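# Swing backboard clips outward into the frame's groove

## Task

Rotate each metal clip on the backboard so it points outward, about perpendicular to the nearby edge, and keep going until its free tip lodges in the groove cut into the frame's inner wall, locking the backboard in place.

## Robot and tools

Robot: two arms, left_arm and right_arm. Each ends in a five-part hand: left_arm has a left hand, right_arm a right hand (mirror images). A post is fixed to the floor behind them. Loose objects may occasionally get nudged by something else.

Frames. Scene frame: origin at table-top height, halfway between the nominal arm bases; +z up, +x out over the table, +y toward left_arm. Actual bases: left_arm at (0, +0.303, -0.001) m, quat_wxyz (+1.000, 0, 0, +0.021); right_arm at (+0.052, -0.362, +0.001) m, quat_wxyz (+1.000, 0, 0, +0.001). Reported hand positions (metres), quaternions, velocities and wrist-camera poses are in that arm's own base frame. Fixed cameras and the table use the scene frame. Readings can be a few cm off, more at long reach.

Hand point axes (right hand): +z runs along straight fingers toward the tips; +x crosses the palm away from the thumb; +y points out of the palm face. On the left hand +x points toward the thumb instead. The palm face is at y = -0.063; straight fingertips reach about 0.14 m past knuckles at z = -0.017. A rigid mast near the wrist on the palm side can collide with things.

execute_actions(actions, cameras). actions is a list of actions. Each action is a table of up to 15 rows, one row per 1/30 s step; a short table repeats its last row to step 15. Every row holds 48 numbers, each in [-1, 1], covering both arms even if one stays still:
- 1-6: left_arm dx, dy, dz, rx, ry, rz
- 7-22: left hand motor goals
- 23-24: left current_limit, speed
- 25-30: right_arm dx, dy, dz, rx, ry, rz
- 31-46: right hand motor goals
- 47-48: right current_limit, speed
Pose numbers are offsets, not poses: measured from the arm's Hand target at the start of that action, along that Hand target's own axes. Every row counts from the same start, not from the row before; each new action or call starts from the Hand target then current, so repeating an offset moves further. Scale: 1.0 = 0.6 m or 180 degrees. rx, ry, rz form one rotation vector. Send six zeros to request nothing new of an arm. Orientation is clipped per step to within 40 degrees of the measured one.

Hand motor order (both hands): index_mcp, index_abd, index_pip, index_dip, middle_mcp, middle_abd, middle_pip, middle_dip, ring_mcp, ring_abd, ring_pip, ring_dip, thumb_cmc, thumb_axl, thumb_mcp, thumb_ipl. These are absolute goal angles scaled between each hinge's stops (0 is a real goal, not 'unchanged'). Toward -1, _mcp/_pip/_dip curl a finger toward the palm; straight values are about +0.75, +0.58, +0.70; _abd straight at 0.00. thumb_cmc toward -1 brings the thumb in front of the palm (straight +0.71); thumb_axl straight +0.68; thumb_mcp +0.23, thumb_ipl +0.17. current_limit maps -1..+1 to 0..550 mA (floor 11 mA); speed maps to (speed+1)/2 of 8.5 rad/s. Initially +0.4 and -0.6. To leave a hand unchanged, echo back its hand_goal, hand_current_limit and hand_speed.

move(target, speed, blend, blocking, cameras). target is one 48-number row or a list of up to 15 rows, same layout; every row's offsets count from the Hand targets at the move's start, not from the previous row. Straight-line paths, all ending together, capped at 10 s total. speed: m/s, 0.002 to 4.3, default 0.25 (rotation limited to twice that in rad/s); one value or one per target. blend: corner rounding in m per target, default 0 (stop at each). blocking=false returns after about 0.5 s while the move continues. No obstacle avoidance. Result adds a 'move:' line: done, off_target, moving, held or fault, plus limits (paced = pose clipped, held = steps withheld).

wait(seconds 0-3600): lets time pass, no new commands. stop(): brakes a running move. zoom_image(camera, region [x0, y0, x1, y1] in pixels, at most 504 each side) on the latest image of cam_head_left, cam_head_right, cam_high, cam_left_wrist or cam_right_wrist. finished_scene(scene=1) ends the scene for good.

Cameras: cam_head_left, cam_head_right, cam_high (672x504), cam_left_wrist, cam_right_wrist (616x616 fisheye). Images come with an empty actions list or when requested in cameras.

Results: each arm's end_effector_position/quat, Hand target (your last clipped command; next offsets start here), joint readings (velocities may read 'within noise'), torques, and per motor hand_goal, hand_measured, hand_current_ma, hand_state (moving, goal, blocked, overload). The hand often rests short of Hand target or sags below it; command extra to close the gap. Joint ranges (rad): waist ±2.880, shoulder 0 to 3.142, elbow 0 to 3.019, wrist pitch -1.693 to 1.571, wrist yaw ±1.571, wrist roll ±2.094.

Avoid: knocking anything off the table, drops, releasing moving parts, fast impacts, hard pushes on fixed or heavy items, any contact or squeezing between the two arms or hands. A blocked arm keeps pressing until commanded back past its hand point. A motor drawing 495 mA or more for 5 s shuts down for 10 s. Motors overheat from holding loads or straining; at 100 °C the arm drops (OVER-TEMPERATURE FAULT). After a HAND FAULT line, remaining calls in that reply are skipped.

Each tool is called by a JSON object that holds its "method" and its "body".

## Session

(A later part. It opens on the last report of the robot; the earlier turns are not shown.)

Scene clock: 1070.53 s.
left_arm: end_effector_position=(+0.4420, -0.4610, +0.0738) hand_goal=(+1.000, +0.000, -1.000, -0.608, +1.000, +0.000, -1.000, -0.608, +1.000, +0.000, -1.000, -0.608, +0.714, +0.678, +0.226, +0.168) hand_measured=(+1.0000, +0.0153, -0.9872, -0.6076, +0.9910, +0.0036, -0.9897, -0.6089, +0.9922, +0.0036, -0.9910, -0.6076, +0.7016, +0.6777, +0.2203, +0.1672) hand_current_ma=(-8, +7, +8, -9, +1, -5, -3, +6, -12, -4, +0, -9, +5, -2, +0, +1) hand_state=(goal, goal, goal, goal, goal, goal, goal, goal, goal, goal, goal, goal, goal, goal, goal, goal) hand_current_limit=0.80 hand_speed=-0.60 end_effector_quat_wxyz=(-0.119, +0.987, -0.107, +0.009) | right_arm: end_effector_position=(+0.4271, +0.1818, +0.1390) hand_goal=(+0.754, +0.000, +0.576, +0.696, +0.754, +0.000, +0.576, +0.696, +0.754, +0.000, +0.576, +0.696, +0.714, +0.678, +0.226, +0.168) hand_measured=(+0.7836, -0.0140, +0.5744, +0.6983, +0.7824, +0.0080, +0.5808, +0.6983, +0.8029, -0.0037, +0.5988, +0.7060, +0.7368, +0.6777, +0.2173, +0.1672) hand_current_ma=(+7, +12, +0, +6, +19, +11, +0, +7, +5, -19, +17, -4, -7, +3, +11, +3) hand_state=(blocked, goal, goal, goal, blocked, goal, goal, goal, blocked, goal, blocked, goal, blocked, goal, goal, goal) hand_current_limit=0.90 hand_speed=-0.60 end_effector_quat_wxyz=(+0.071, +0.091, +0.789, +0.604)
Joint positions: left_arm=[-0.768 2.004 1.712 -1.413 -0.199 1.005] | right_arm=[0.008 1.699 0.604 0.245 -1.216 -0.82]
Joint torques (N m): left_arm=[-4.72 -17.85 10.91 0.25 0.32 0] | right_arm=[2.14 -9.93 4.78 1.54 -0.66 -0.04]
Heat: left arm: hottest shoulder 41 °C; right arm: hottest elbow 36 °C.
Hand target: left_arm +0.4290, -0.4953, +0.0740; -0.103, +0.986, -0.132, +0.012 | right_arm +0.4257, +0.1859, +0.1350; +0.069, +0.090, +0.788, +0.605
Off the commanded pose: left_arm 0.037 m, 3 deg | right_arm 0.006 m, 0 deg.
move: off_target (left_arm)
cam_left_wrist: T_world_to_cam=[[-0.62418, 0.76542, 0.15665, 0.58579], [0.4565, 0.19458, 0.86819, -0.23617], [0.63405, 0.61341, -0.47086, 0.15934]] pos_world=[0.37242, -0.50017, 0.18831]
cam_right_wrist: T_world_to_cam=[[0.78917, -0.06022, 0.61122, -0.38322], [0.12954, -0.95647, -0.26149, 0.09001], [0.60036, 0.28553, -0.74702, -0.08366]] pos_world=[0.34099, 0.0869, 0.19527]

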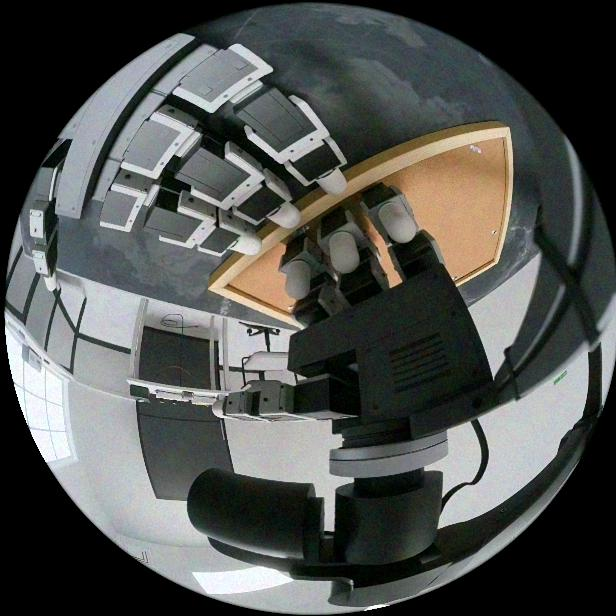

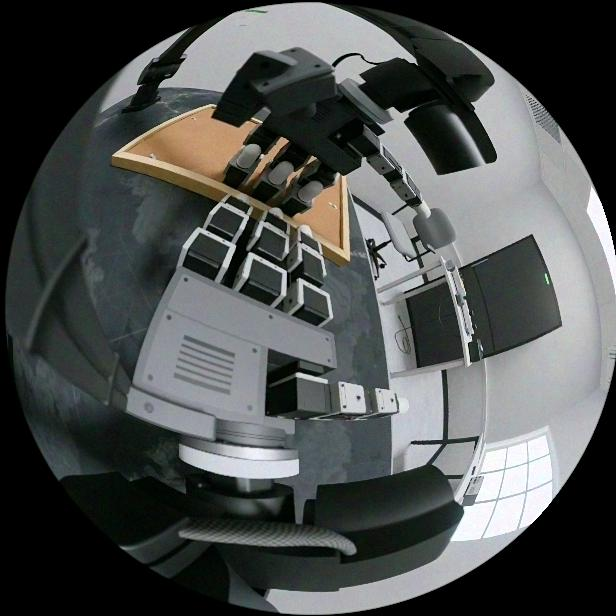

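{"method": "move", "body": {"target": [[-0.003,0.0147,-0.0031,0,0,0, 1.0,0.0,-1.0,-0.608,1.0,0,-1.0,-0.608,1.0,0,-1.0,-0.608,0.714,0.678,0.226,0.168,0.8,-0.6, 0,0,0,0,0,0, 0.754,0,0.576,0.696,0.754,0,0.576,0.696,0.754,0,0.576,0.696,0.714,0.678,0.226,0.168,0.9,-0.6]], "speed": 0.04, "cameras": ["cam_left_wrist","cam_right_wrist"]}}

{"method": "zoom_image", "body": {"camera": "cam_left_wrist", "region": [260, 190, 330, 260]}}

{"method": "zoom_image", "body": {"camera": "cam_right_wrist", "region": [250, 170, 310, 230]}}

Scene clock: 1075.17 s.
left_arm: end_effector_position=(+0.4401, -0.4678, +0.0739) hand_goal=(+1.000, +0.000, -1.000, -0.608, +1.000, +0.000, -1.000, -0.608, +1.000, +0.000, -1.000, -0.608, +0.714, +0.678, +0.226, +0.168) hand_measured=(+1.0000, +0.0197, -0.9872, -0.6076, +0.9910, +0.0021, -0.9910, -0.6076, +1.0000, +0.0051, -0.9872, -0.6089, +0.7029, +0.6777, +0.2203, +0.1681) hand_current_ma=(-7, +11, +10, -11, -3, -4, +2, +12, -1, -5, -3, -12, -8, -15, -2, +1) hand_state=(goal, goal, goal, goal, goal, goal, goal, goal, goal, goal, goal, goal, goal, goal, goal, goal) hand_current_limit=0.80 hand_speed=-0.60 end_effector_quat_wxyz=(-0.119, +0.986, -0.112, +0.011) | right_arm: end_effector_position=(+0.4273, +0.1817, +0.1389) hand_goal=(+0.754, +0.000, +0.576, +0.696, +0.754, +0.000, +0.576, +0.696, +0.754, +0.000, +0.576, +0.696, +0.714, +0.678, +0.226, +0.168) hand_measured=(+0.7848, -0.0140, +0.5744, +0.6983, +0.7824, +0.0080, +0.5808, +0.6983, +0.8041, -0.0052, +0.6001, +0.7047, +0.7381, +0.6777, +0.2163, +0.1672) hand_current_ma=(-7, +12, +7, -6, +5, +3, +11, -2, -4, -3, -1, +5, -8, -10, +12, +4) hand_state=(blocked, goal, goal, goal, blocked, goal, goal, goal, blocked, goal, blocked, goal, blocked, goal, goal, goal) hand_current_limit=0.90 hand_speed=-0.60 end_effector_quat_wxyz=(+0.070, +0.092, +0.789, +0.604)
Joint positions: left_arm=[-0.778 2.012 1.726 -1.416 -0.2 1.007] | right_arm=[0.008 1.699 0.604 0.245 -1.216 -0.818]
Joint torques (N m): left_arm=[-4.95 -17.96 10.96 0.06 0.46 -0.09] | right_arm=[1.85 -9.99 4.75 1.62 -0.66 -0.05]
Heat: left arm: hottest shoulder 41 °C; right arm: hottest elbow 36 °C.
Hand target: left_arm +0.4248, -0.5036, +0.0741; -0.103, +0.986, -0.132, +0.012 | right_arm +0.4257, +0.1859, +0.1350; +0.069, +0.090, +0.788, +0.605
Off the commanded pose: left_arm 0.039 m, 3 deg | right_arm 0.006 m, 0 deg.
move: off_target (left_arm)
cam_left_wrist: T_world_to_cam=[[-0.61558, 0.77271, 0.15487, 0.58954], [0.45673, 0.18966, 0.86915, -0.23659], [0.64223, 0.60576, -0.46967, 0.1575]] pos_world=[0.36981, -0.50608, 0.18831]
cam_right_wrist: T_world_to_cam=[[0.79003, -0.06078, 0.61004, -0.38338], [0.12873, -0.95644, -0.262, 0.09039], [0.59939, 0.28552, -0.7478, -0.08316]] pos_world=[0.3411, 0.0869, 0.19537]

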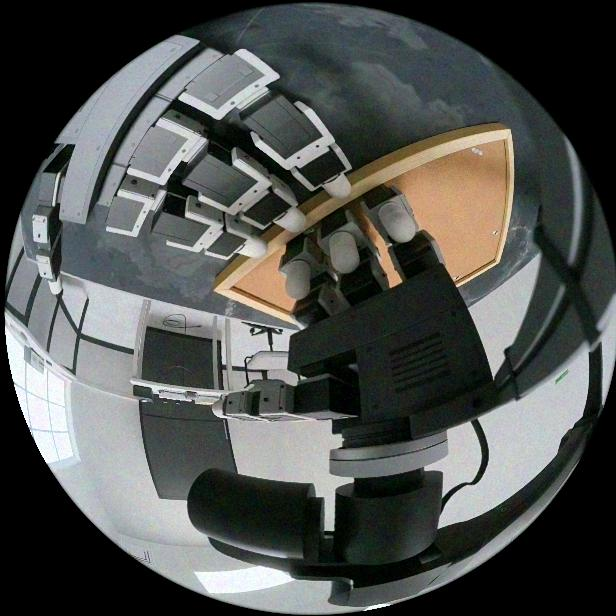

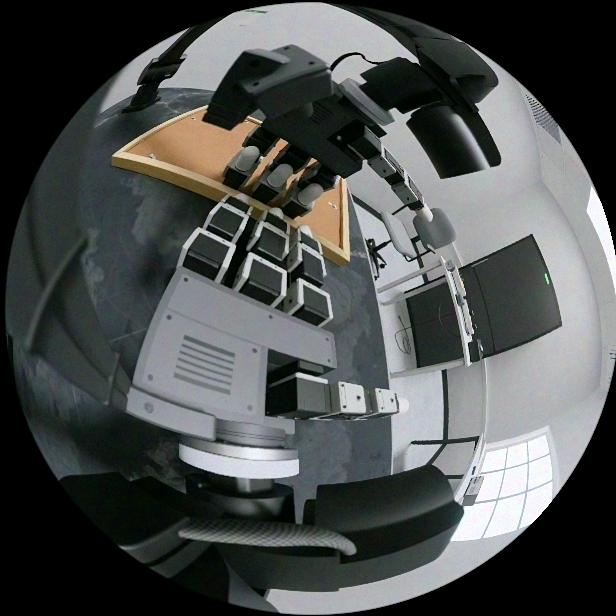

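Scaled by 7.200 from the camera's image (finer frame: 880x880).

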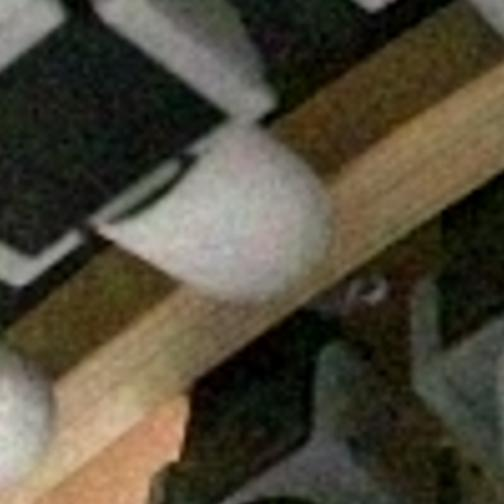

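Scaled by 8.400 from the camera's image (finer frame: 880x880).

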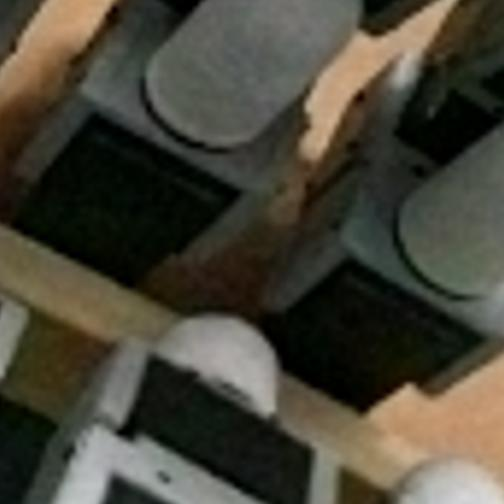

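{"method": "move", "body": {"target": [[-0.012,0.008,-0.002,0,0,0.03, 1.0,0.0,-1.0,-0.608,1.0,0,-1.0,-0.608,1.0,0,-1.0,-0.608,0.714,0.678,0.226,0.168,0.8,-0.6, 0,0,0,0,0,0, 0.754,0,0.576,0.696,0.754,0,0.576,0.696,0.754,0,0.576,0.696,0.714,0.678,0.226,0.168,0.9,-0.6]], "speed": 0.04, "cameras": ["cam_left_wrist","cam_right_wrist"]}}

{"method": "zoom_image", "body": {"camera": "cam_left_wrist", "region": [260, 190, 330, 260]}}

{"method": "zoom_image", "body": {"camera": "cam_right_wrist", "region": [250, 150, 330, 230]}}

Scene clock: 1080.23 s.
left_arm: end_effector_position=(+0.4371, -0.4700, +0.0739) hand_goal=(+1.000, +0.000, -1.000, -0.608, +1.000, +0.000, -1.000, -0.608, +1.000, +0.000, -1.000, -0.608, +0.714, +0.678, +0.226, +0.168) hand_measured=(+1.0000, +0.0197, -0.9936, -0.6076, +0.9995, +0.0036, -0.9885, -0.6089, +0.9995, +0.0036, -0.9846, -0.6089, +0.7029, +0.6767, +0.2203, +0.1681) hand_current_ma=(-12, +11, +3, -2, -2, -3, +2, +10, -7, +2, -2, -8, -4, -12, -9, -1) hand_state=(goal, goal, goal, goal, goal, goal, goal, goal, goal, goal, goal, goal, goal, goal, goal, goal) hand_current_limit=0.80 hand_speed=-0.60 end_effector_quat_wxyz=(-0.120, +0.984, -0.135, +0.008) | right_arm: end_effector_position=(+0.4273, +0.1817, +0.1389) hand_goal=(+0.754, +0.000, +0.576, +0.696, +0.754, +0.000, +0.576, +0.696, +0.754, +0.000, +0.576, +0.696, +0.714, +0.678, +0.226, +0.168) hand_measured=(+0.7836, -0.0140, +0.5744, +0.6983, +0.7824, +0.0065, +0.5808, +0.6983, +0.8041, -0.0066, +0.6001, +0.7047, +0.7381, +0.6777, +0.2173, +0.1672) hand_current_ma=(+0, +11, +5, +3, +13, +0, -5, +7, +5, +7, +13, -2, -2, -11, -9, +7) hand_state=(blocked, goal, goal, goal, blocked, goal, goal, goal, blocked, goal, blocked, goal, blocked, goal, goal, goal) hand_current_limit=0.90 hand_speed=-0.60 end_effector_quat_wxyz=(+0.070, +0.092, +0.789, +0.604)
Joint positions: left_arm=[-0.78 2.018 1.736 -1.421 -0.202 1.051] | right_arm=[0.008 1.699 0.604 0.245 -1.216 -0.818]
Joint torques (N m): left_arm=[-5.13 -18.08 11.02 0.02 0.47 0.33] | right_arm=[1.79 -9.7 4.75 1.59 -0.66 -0.05]
Heat: left arm: hottest shoulder 41 °C; right arm: hottest elbow 36 °C.
Hand target: left_arm +0.4166, -0.5065, +0.0743; -0.103, +0.979, -0.178, +0.008 | right_arm +0.4257, +0.1859, +0.1350; +0.069, +0.090, +0.788, +0.605
Off the commanded pose: left_arm 0.042 m, 5 deg | right_arm 0.006 m, 0 deg.
move: off_target (left_arm)
cam_left_wrist: T_world_to_cam=[[-0.57844, 0.7992, 0.16339, 0.5849], [0.47306, 0.16547, 0.86535, -0.25297], [0.66455, 0.57784, -0.47378, 0.13815]] pos_world=[0.36619, -0.50542, 0.1888]
cam_right_wrist: T_world_to_cam=[[0.79003, -0.06078, 0.61004, -0.38338], [0.12873, -0.95644, -0.262, 0.09039], [0.59939, 0.28552, -0.7478, -0.08316]] pos_world=[0.3411, 0.0869, 0.19537]

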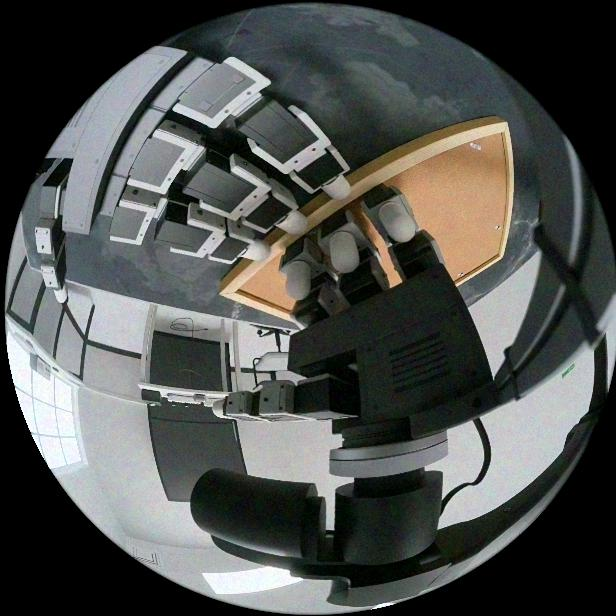

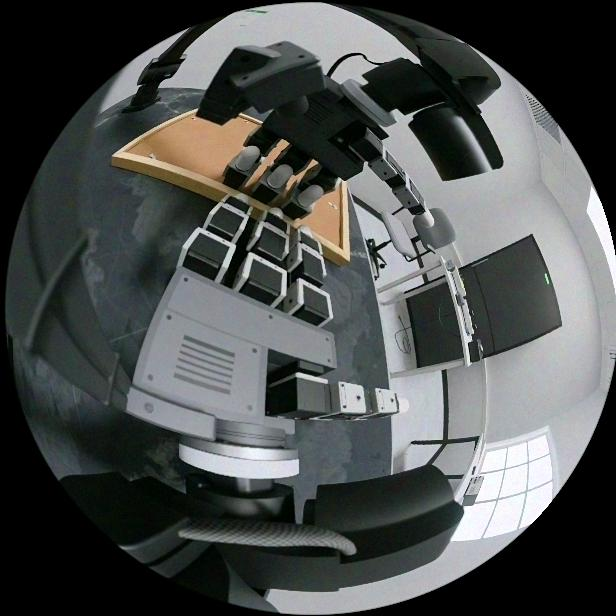

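Scaled by 7.200 from the camera's image (finer frame: 880x880).

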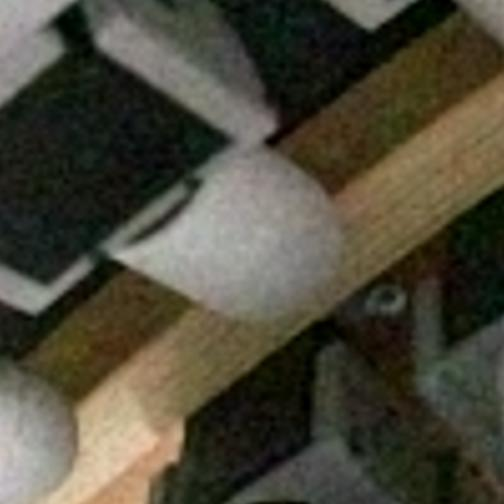

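Scaled by 6.300 from the camera's image (finer frame: 880x880).

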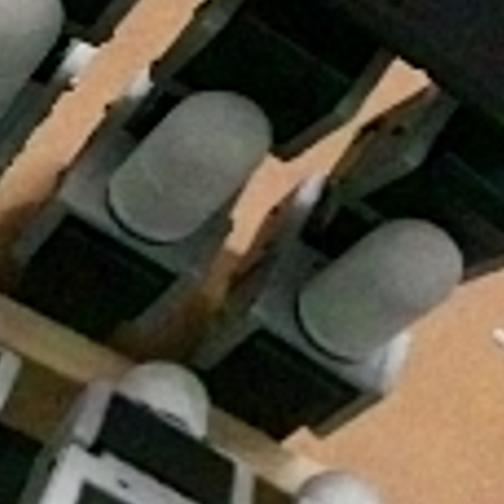

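{"method": "move", "body": {"target": [[0,-0.016,0.004,0,0,0, 1.0,0.0,-1.0,-0.608,1.0,0,-1.0,-0.608,1.0,0,-1.0,-0.608,0.714,0.678,0.226,0.168,0.8,-0.6, 0,0,0,0,0,0, 0.754,0,0.576,0.696,0.754,0,0.576,0.696,0.754,0,0.576,0.696,0.714,0.678,0.226,0.168,0.9,-0.6],[-0.02,-0.016,0.004,0,0,0, 1.0,0.0,-1.0,-0.608,1.0,0,-1.0,-0.608,1.0,0,-1.0,-0.608,0.714,0.678,0.226,0.168,0.8,-0.6, 0,0,0,0,0,0, 0.754,0,0.576,0.696,0.754,0,0.576,0.696,0.754,0,0.576,0.696,0.714,0.678,0.226,0.168,0.9,-0.6]], "speed": 0.04, "cameras": ["cam_left_wrist","cam_right_wrist"]}}

{"method": "zoom_image", "body": {"camera": "cam_left_wrist", "region": [260, 190, 330, 260]}}

{"method": "zoom_image", "body": {"camera": "cam_right_wrist", "region": [250, 150, 330, 230]}}

Scene clock: 1084.37 s.
left_arm: end_effector_position=(+0.4353, -0.4690, +0.0732) hand_goal=(+1.000, +0.000, -1.000, -0.608, +1.000, +0.000, -1.000, -0.608, +1.000, +0.000, -1.000, -0.608, +0.714, +0.678, +0.226, +0.168) hand_measured=(+1.0000, +0.0183, -1.0000, -0.6076, +0.9971, +0.0036, -0.9885, -0.6076, +0.9983, +0.0036, -0.9846, -0.6089, +0.7041, +0.6777, +0.2203, +0.1672) hand_current_ma=(-5, +4, +7, -8, -2, -3, +4, +6, -3, -7, +6, -7, -10, -7, -5, +0) hand_state=(goal, goal, goal, goal, goal, goal, goal, goal, goal, goal, goal, goal, goal, goal, goal, goal) hand_current_limit=0.80 hand_speed=-0.60 end_effector_quat_wxyz=(-0.118, +0.983, -0.139, +0.010) | right_arm: end_effector_position=(+0.4273, +0.1817, +0.1389) hand_goal=(+0.754, +0.000, +0.576, +0.696, +0.754, +0.000, +0.576, +0.696, +0.754, +0.000, +0.576, +0.696, +0.714, +0.678, +0.226, +0.168) hand_measured=(+0.7836, -0.0140, +0.5744, +0.6996, +0.7824, +0.0080, +0.5808, +0.6983, +0.8041, -0.0184, +0.6013, +0.7047, +0.7381, +0.6777, +0.2163, +0.1681) hand_current_ma=(-7, +10, +14, -2, +13, +4, +9, -4, +1, -6, +13, -5, +6, -7, +10, +7) hand_state=(blocked, goal, goal, goal, blocked, goal, goal, goal, blocked, goal, blocked, goal, blocked, goal, goal, goal) hand_current_limit=0.90 hand_speed=-0.60 end_effector_quat_wxyz=(+0.070, +0.092, +0.789, +0.604)
Joint positions: left_arm=[-0.78 2.011 1.723 -1.409 -0.202 1.06] | right_arm=[0.008 1.699 0.604 0.245 -1.216 -0.818]
Joint torques (N m): left_arm=[-4.66 -20.13 7.36 0.49 0.49 0.3] | right_arm=[2.02 -10.11 4.72 1.58 -0.65 -0.04]
Heat: left arm: hottest shoulder 41 °C; right arm: hottest elbow 36 °C.
Hand target: left_arm +0.4088, -0.4930, +0.0740; -0.103, +0.979, -0.178, +0.008 | right_arm +0.4257, +0.1859, +0.1350; +0.069, +0.090, +0.788, +0.605
Off the commanded pose: left_arm 0.036 m, 5 deg | right_arm 0.006 m, 0 deg.
move: off_target (left_arm)
cam_left_wrist: T_world_to_cam=[[-0.57161, 0.8049, 0.15935, 0.58323], [0.4728, 0.16438, 0.8657, -0.25213], [0.67061, 0.57019, -0.47452, 0.13228]] pos_world=[0.36388, -0.50342, 0.1881]
cam_right_wrist: T_world_to_cam=[[0.79003, -0.06078, 0.61004, -0.38338], [0.12873, -0.95644, -0.262, 0.09039], [0.59939, 0.28552, -0.7478, -0.08316]] pos_world=[0.3411, 0.0869, 0.19537]

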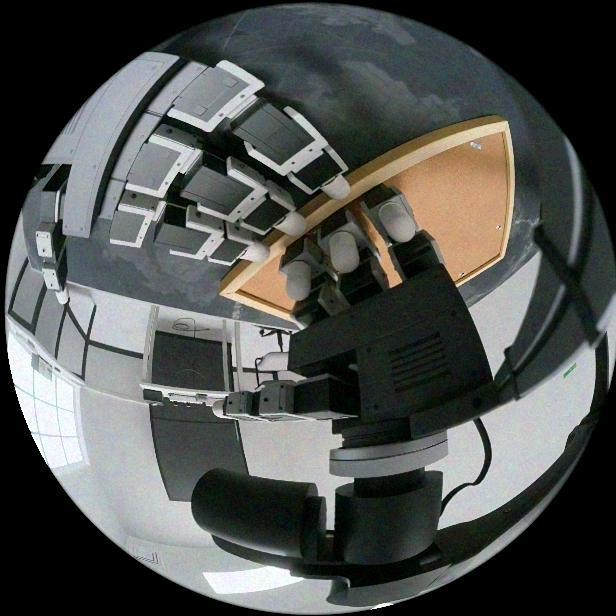

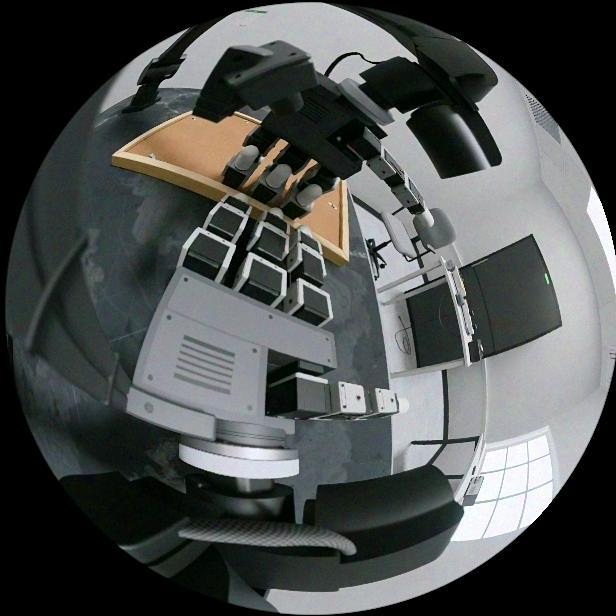

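Scaled by 7.200 from the camera's image (finer frame: 880x880).

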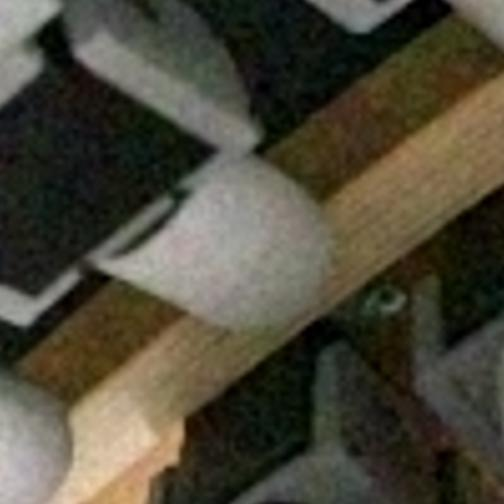

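Scaled by 6.300 from the camera's image (finer frame: 880x880).

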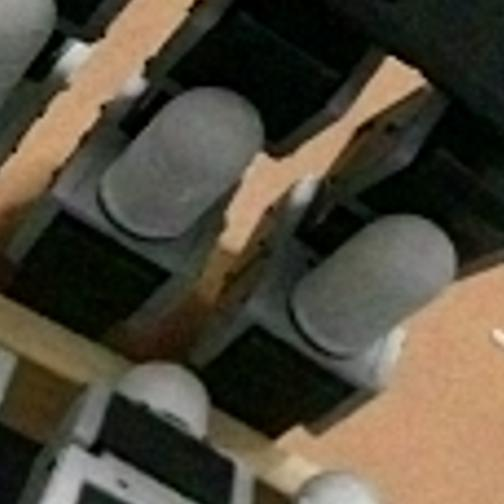

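{"method": "move", "body": {"target": [[-0.02,0,0,0,0,0, 1.0,0.0,-1.0,-0.608,1.0,0,-1.0,-0.608,1.0,0,-1.0,-0.608,0.714,0.678,0.226,0.168,0.8,-0.6, 0,0,0,0,0,0, 0.754,0,0.576,0.696,0.754,0,0.576,0.696,0.754,0,0.576,0.696,0.714,0.678,0.226,0.168,0.9,-0.6]], "speed": 0.04, "cameras": ["cam_head_left","cam_left_wrist","cam_right_wrist"]}}

{"method": "zoom_image", "body": {"camera": "cam_left_wrist", "region": [260, 190, 330, 260]}}

Scene clock: 1087.63 s.
left_arm: end_effector_position=(+0.4276, -0.4675, +0.0734) hand_goal=(+1.000, +0.000, -1.000, -0.608, +1.000, +0.000, -1.000, -0.608, +1.000, +0.000, -1.000, -0.608, +0.714, +0.678, +0.226, +0.168) hand_measured=(+1.0000, +0.0197, -1.0000, -0.6076, +1.0000, +0.0036, -0.9885, -0.6076, +1.0000, +0.0036, -0.9833, -0.6076, +0.7041, +0.6777, +0.2203, +0.1672) hand_current_ma=(-12, +8, +8, -7, +0, -7, +4, +6, -1, -5, +1, -6, -4, -10, -4, +1) hand_state=(goal, goal, goal, goal, goal, goal, goal, goal, goal, goal, goal, goal, goal, goal, goal, goal) hand_current_limit=0.80 hand_speed=-0.60 end_effector_quat_wxyz=(-0.114, +0.983, -0.144, +0.016) | right_arm: end_effector_position=(+0.4266, +0.1817, +0.1382) hand_goal=(+0.754, +0.000, +0.576, +0.696, +0.754, +0.000, +0.576, +0.696, +0.754, +0.000, +0.576, +0.696, +0.714, +0.678, +0.226, +0.168) hand_measured=(+0.7836, -0.0140, +0.5744, +0.6983, +0.7824, +0.0080, +0.5808, +0.6983, +0.8041, -0.0696, +0.6001, +0.7047, +0.7381, +0.6777, +0.2163, +0.1681) hand_current_ma=(-14, +8, +20, +5, +18, +0, +6, -4, +3, -6, +20, -7, +7, -22, +1, +12) hand_state=(blocked, goal, goal, goal, blocked, goal, goal, goal, blocked, blocked, blocked, goal, blocked, goal, goal, goal) hand_current_limit=0.90 hand_speed=-0.60 end_effector_quat_wxyz=(+0.069, +0.093, +0.789, +0.604)
Joint positions: left_arm=[-0.786 1.985 1.681 -1.378 -0.202 1.065] | right_arm=[0.008 1.699 0.602 0.245 -1.216 -0.817]
Joint torques (N m): left_arm=[-4.89 -19.9 7.24 0.31 0.53 0.15] | right_arm=[1.67 -10.11 4.9 1.55 -0.67 -0.06]
Heat: left arm: hottest shoulder 41 °C; right arm: hottest elbow 36 °C.
Hand target: left_arm +0.3976, -0.4888, +0.0745; -0.103, +0.979, -0.178, +0.008 | right_arm +0.4257, +0.1859, +0.1350; +0.069, +0.090, +0.788, +0.605
Off the commanded pose: left_arm 0.037 m, 4 deg | right_arm 0.005 m, 0 deg.
move: off_target (left_arm)
cam_left_wrist: T_world_to_cam=[[-0.56415, 0.81269, 0.14586, 0.5791], [0.46654, 0.168, 0.8684, -0.24469], [0.68124, 0.55795, -0.47392, 0.12637]] pos_world=[0.35477, -0.50002, 0.18791]
cam_right_wrist: T_world_to_cam=[[0.79226, -0.06127, 0.6071, -0.38283], [0.1274, -0.95641, -0.26278, 0.09083], [0.59673, 0.28553, -0.74992, -0.08189]] pos_world=[0.3406, 0.0868, 0.19487]

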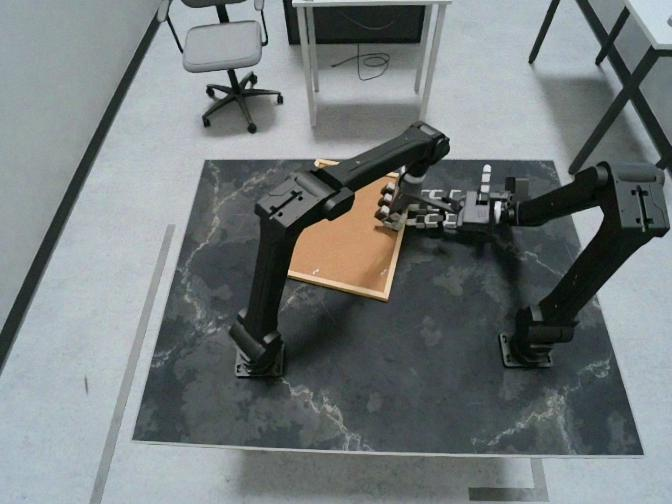

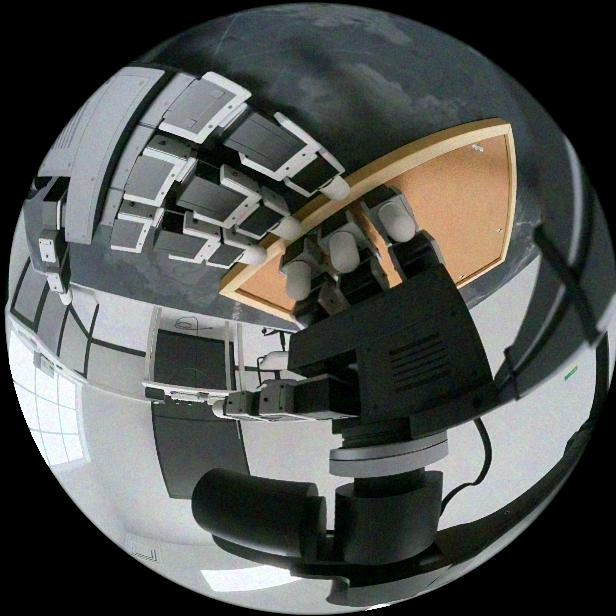

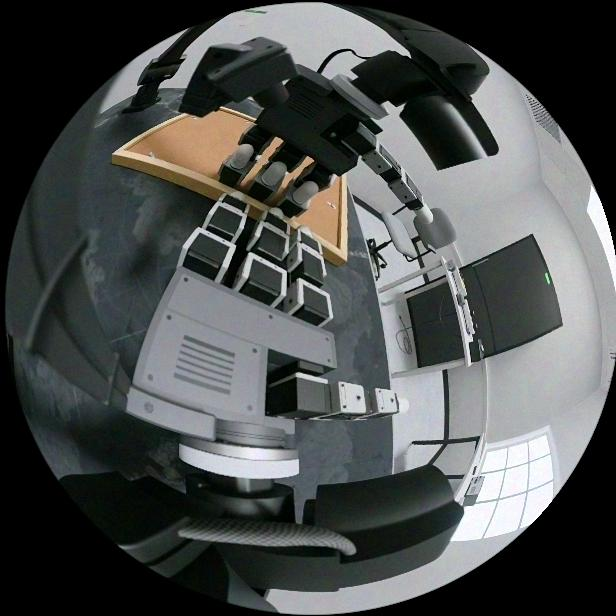

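Scaled by 7.200 from the camera's image (finer frame: 880x880).

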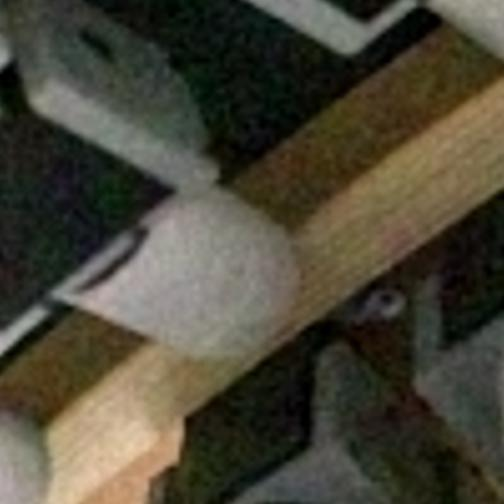

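{"method": "move", "body": {"target": [[0.026,-0.0742,-0.002,0,0,0, 1.0,0.0,-1.0,-0.608,1.0,0,-1.0,-0.608,1.0,0,-1.0,-0.608,0.714,0.678,0.226,0.168,0.8,-0.6, 0,0,0,0,0,0, 0.754,0,0.576,0.696,0.754,0,0.576,0.696,0.754,0,0.576,0.696,0.714,0.678,0.226,0.168,0.9,-0.6],[0.002,-0.1077,-0.1142,0,0,0, 1.0,0.0,-1.0,-0.608,1.0,0,-1.0,-0.608,1.0,0,-1.0,-0.608,0.714,0.678,0.226,0.168,0.8,-0.6, 0,0,0,0,0,0, 0.754,0,0.576,0.696,0.754,0,0.576,0.696,0.754,0,0.576,0.696,0.714,0.678,0.226,0.168,0.9,-0.6]], "speed": 0.06, "cameras": ["cam_head_left","cam_left_wrist","cam_right_wrist"]}}

{"method": "zoom_image", "body": {"camera": "cam_left_wrist", "region": [240, 160, 310, 230]}}

{"method": "zoom_image", "body": {"camera": "cam_right_wrist", "region": [240, 160, 310, 230]}}

Scene clock: 1093.30 s.
left_arm: end_effector_position=(+0.4036, -0.4423, +0.1238) hand_goal=(+1.000, +0.000, -1.000, -0.608, +1.000, +0.000, -1.000, -0.608, +1.000, +0.000, -1.000, -0.608, +0.714, +0.678, +0.226, +0.168) hand_measured=(+0.9886, +0.0109, -0.9949, -0.6063, +0.9971, +0.0036, -0.9885, -0.6089, +0.9995, +0.0036, -0.9846, -0.6089, +0.7041, +0.6777, +0.2203, +0.1681) hand_current_ma=(-15, +11, +8, -6, -2, -3, +12, +13, +0, -19, -2, -5, -3, -5, -3, +1) hand_state=(goal, goal, goal, goal, goal, goal, goal, goal, goal, goal, goal, goal, goal, goal, goal, goal) hand_current_limit=0.80 hand_speed=-0.60 end_effector_quat_wxyz=(-0.116, +0.976, -0.186, -0.013) | right_arm: end_effector_position=(+0.4266, +0.1817, +0.1381) hand_goal=(+0.754, +0.000, +0.576, +0.696, +0.754, +0.000, +0.576, +0.696, +0.754, +0.000, +0.576, +0.696, +0.714, +0.678, +0.226, +0.168) hand_measured=(+0.7824, -0.0154, +0.5744, +0.6983, +0.7824, +0.0080, +0.5808, +0.6983, +0.8041, -0.0872, +0.5988, +0.7047, +0.7381, +0.6777, +0.2163, +0.1681) hand_current_ma=(-14, +15, +17, +5, +13, +4, +10, +5, +3, -14, +7, +2, +10, +0, -3, +11) hand_state=(blocked, goal, goal, goal, blocked, goal, goal, goal, blocked, blocked, blocked, goal, blocked, goal, goal, goal) hand_current_limit=0.90 hand_speed=-0.60 end_effector_quat_wxyz=(+0.069, +0.093, +0.789, +0.604)
Joint positions: left_arm=[-0.769 1.902 1.69 -1.51 -0.18 1.165] | right_arm=[0.008 1.7 0.602 0.245 -1.216 -0.817]
Joint torques (N m): left_arm=[-0.38 -20.37 11.45 -0.36 -0.21 0.02] | right_arm=[1.73 -9.76 4.92 1.52 -0.66 -0.06]
Heat: left arm: hottest shoulder 41 °C; right arm: hottest elbow 35 °C.
Hand target: left_arm +0.4176, -0.4437, +0.1547; -0.103, +0.979, -0.178, +0.008 | right_arm +0.4257, +0.1859, +0.1349; +0.069, +0.090, +0.788, +0.605
Off the commanded pose: left_arm 0.034 m, 3 deg | right_arm 0.005 m, 0 deg.
move: off_target (left_arm)
cam_left_wrist: T_world_to_cam=[[-0.48913, 0.85029, 0.19433, 0.518], [0.53341, 0.11533, 0.83796, -0.32807], [0.69009, 0.51353, -0.50997, 0.13375]] pos_world=[0.33607, -0.47129, 0.24245]
cam_right_wrist: T_world_to_cam=[[0.79249, -0.06123, 0.60681, -0.3828], [0.12734, -0.95641, -0.26281, 0.09083], [0.59645, 0.28554, -0.75014, -0.08183]] pos_world=[0.3406, 0.0868, 0.19478]

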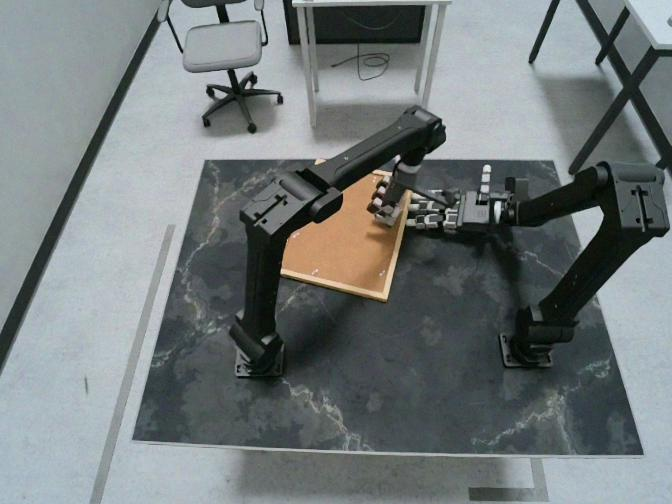

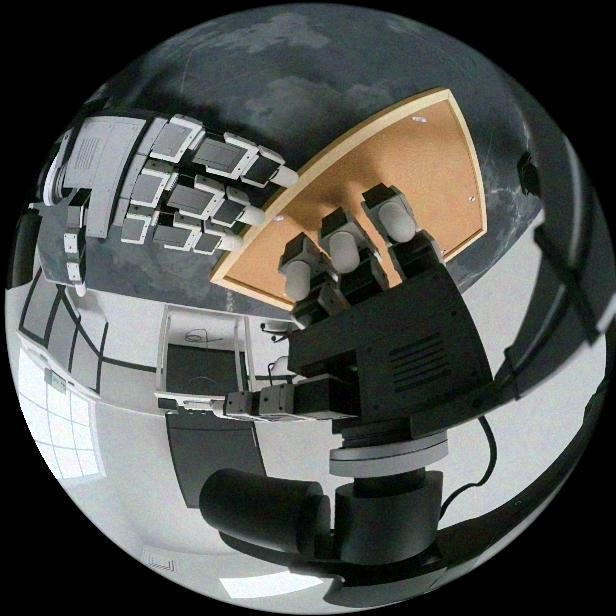

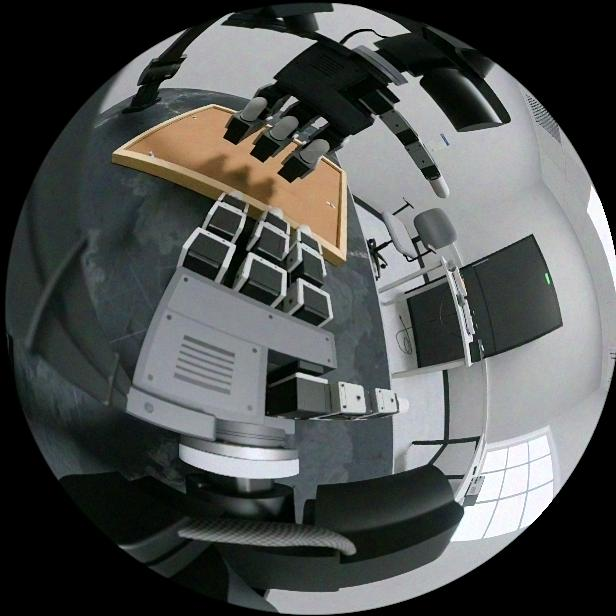

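Scaled by 7.200 from the camera's image (finer frame: 880x880).

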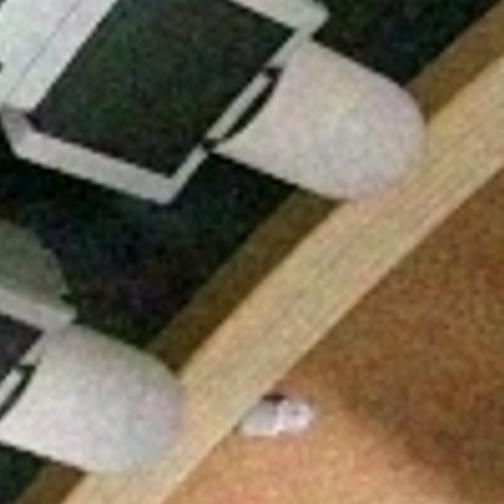

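Scaled by 7.200 from the camera's image (finer frame: 880x880).

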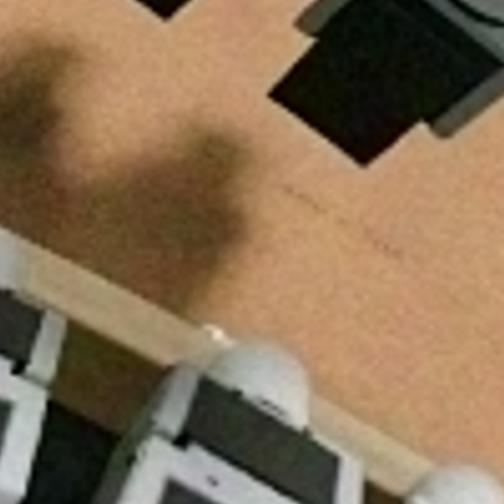

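{"method": "execute_actions", "body": {"actions": []}}

Scene clock: 1099.67 s.
left_arm: end_effector_position=(+0.4036, -0.4423, +0.1238) hand_goal=(+1.000, +0.000, -1.000, -0.608, +1.000, +0.000, -1.000, -0.608, +1.000, +0.000, -1.000, -0.608, +0.714, +0.678, +0.226, +0.168) hand_measured=(+0.9886, +0.0109, -0.9962, -0.6076, +0.9971, +0.0051, -0.9885, -0.6089, +0.9995, +0.0036, -0.9846, -0.6076, +0.7029, +0.6777, +0.2203, +0.1681) hand_current_ma=(-14, +11, +1, -4, +1, -4, +3, +4, -4, -9, +2, -8, -4, -8, -5, -5) hand_state=(goal, goal, goal, goal, goal, goal, goal, goal, goal, goal, goal, goal, goal, goal, goal, goal) hand_current_limit=0.80 hand_speed=-0.60 end_effector_quat_wxyz=(-0.116, +0.976, -0.186, -0.013) | right_arm: end_effector_position=(+0.4266, +0.1817, +0.1381) hand_goal=(+0.754, +0.000, +0.576, +0.696, +0.754, +0.000, +0.576, +0.696, +0.754, +0.000, +0.576, +0.696, +0.714, +0.678, +0.226, +0.168) hand_measured=(+0.7836, -0.0154, +0.5744, +0.6983, +0.7824, +0.0065, +0.5808, +0.6983, +0.8041, -0.0887, +0.5988, +0.7047, +0.7381, +0.6777, +0.2173, +0.1681) hand_current_ma=(-4, +1, +9, -9, +23, +3, -10, +8, +20, -14, +16, -5, -2, -9, +6, +7) hand_state=(blocked, goal, goal, goal, blocked, goal, goal, goal, blocked, blocked, blocked, goal, blocked, goal, goal, goal) hand_current_limit=0.90 hand_speed=-0.60 end_effector_quat_wxyz=(+0.069, +0.093, +0.789, +0.604)
Joint positions: left_arm=[-0.769 1.902 1.69 -1.51 -0.18 1.165] | right_arm=[0.008 1.7 0.602 0.245 -1.216 -0.817]
Joint velocities: within noise
Joint torques (N m): left_arm=[-0.38 -20.25 11.47 -0.36 -0.21 0.02] | right_arm=[1.96 -10.05 4.93 1.57 -0.67 -0.05]
Heat: left arm: hottest shoulder 41 °C; right arm: hottest elbow 35 °C.
Hand target: left_arm +0.4176, -0.4437, +0.1547; -0.103, +0.979, -0.178, +0.008 | right_arm +0.4257, +0.1859, +0.1349; +0.069, +0.090, +0.788, +0.605
Off the commanded pose: left_arm 0.034 m, 3 deg | right_arm 0.005 m, 0 deg.
camera_calibration:
cam_left_wrist: T_world_to_cam=[[-0.48913, 0.85029, 0.19433, 0.518], [0.53341, 0.11533, 0.83796, -0.32807], [0.69009, 0.51353, -0.50997, 0.13375]] pos_world=[0.33607, -0.47129, 0.24245]
cam_right_wrist: T_world_to_cam=[[0.79249, -0.06123, 0.60681, -0.3828], [0.12734, -0.95641, -0.26281, 0.09083], [0.59645, 0.28554, -0.75014, -0.08183]] pos_world=[0.3406, 0.0868, 0.19478]

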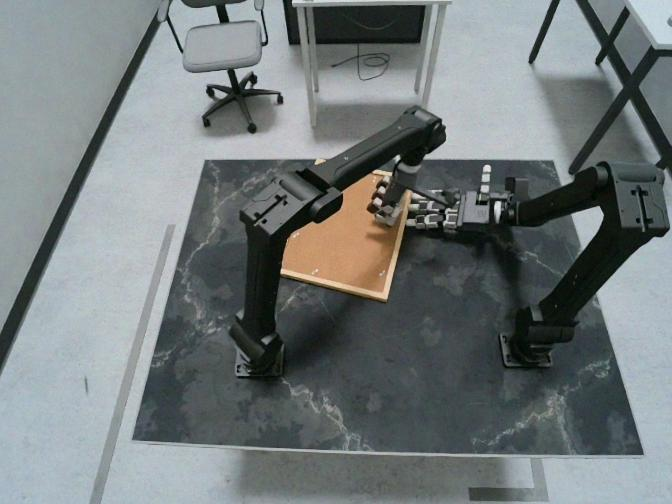

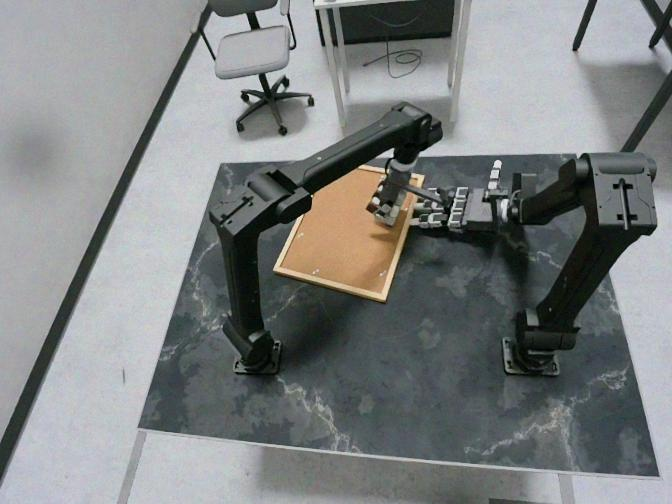

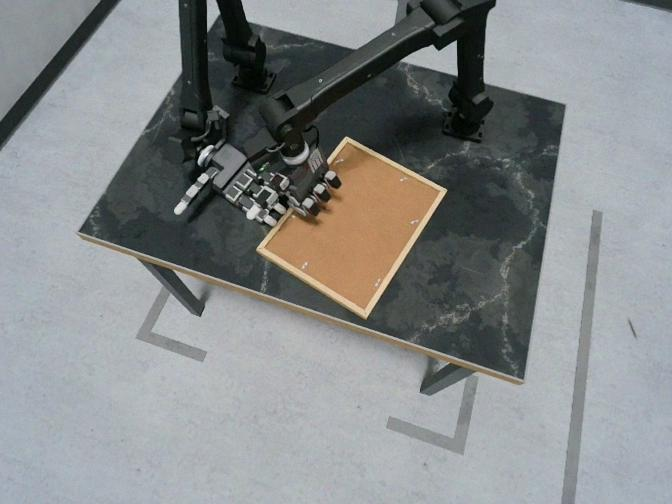

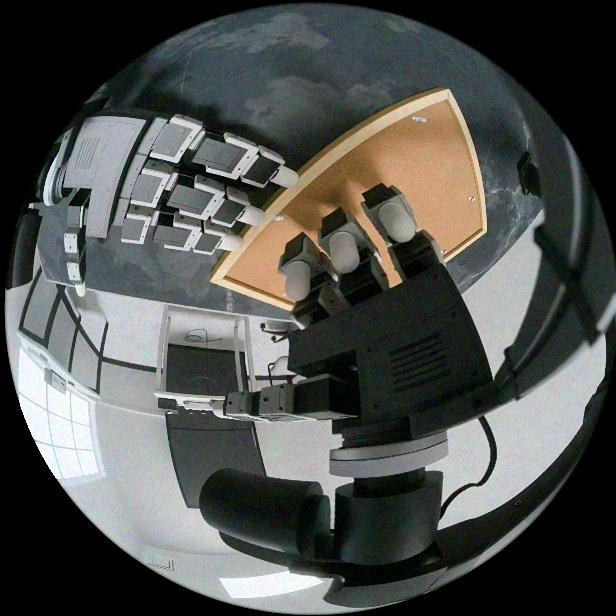

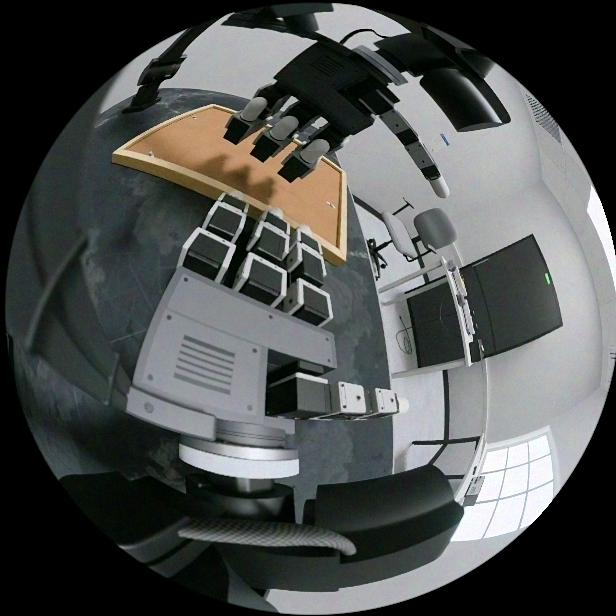

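{"method": "zoom_image", "body": {"camera": "cam_high", "region": [250, 130, 450, 330]}}

{"method": "zoom_image", "body": {"camera": "cam_left_wrist", "region": [230, 180, 330, 280]}}

{"method": "zoom_image", "body": {"camera": "cam_right_wrist", "region": [100, 90, 370, 270]}}

Scaled by 2.520 from the camera's image (finer frame: 960x720).

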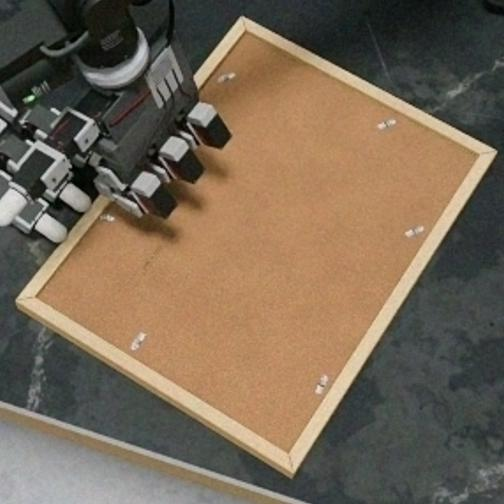

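Scaled by 5.040 from the camera's image (finer frame: 880x880).

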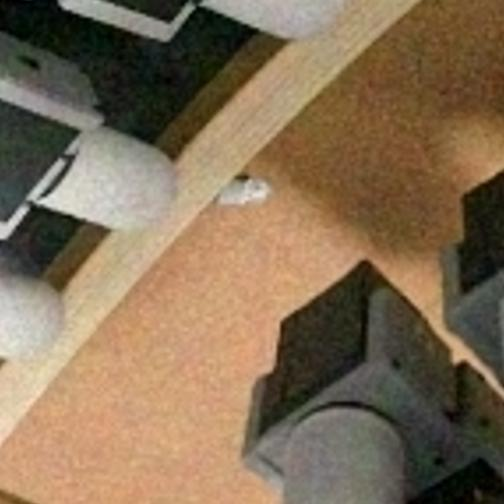

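Scaled by 1.867 from the camera's image (finer frame: 880x880).

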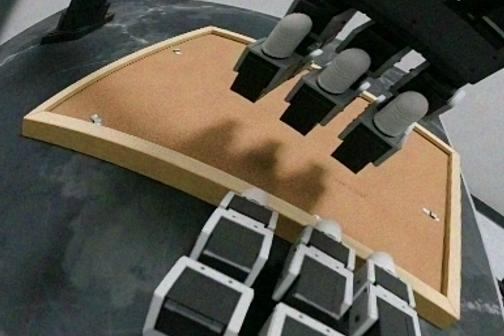

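{"method": "zoom_image", "body": {"camera": "cam_high", "region": [275, 195, 315, 235]}}

Scaled by 12.600 from the camera's image (finer frame: 960x720).

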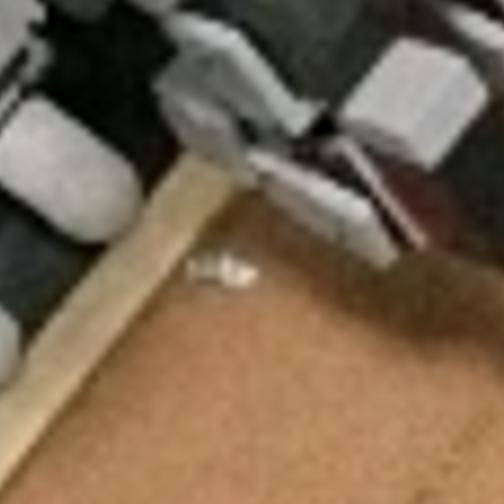

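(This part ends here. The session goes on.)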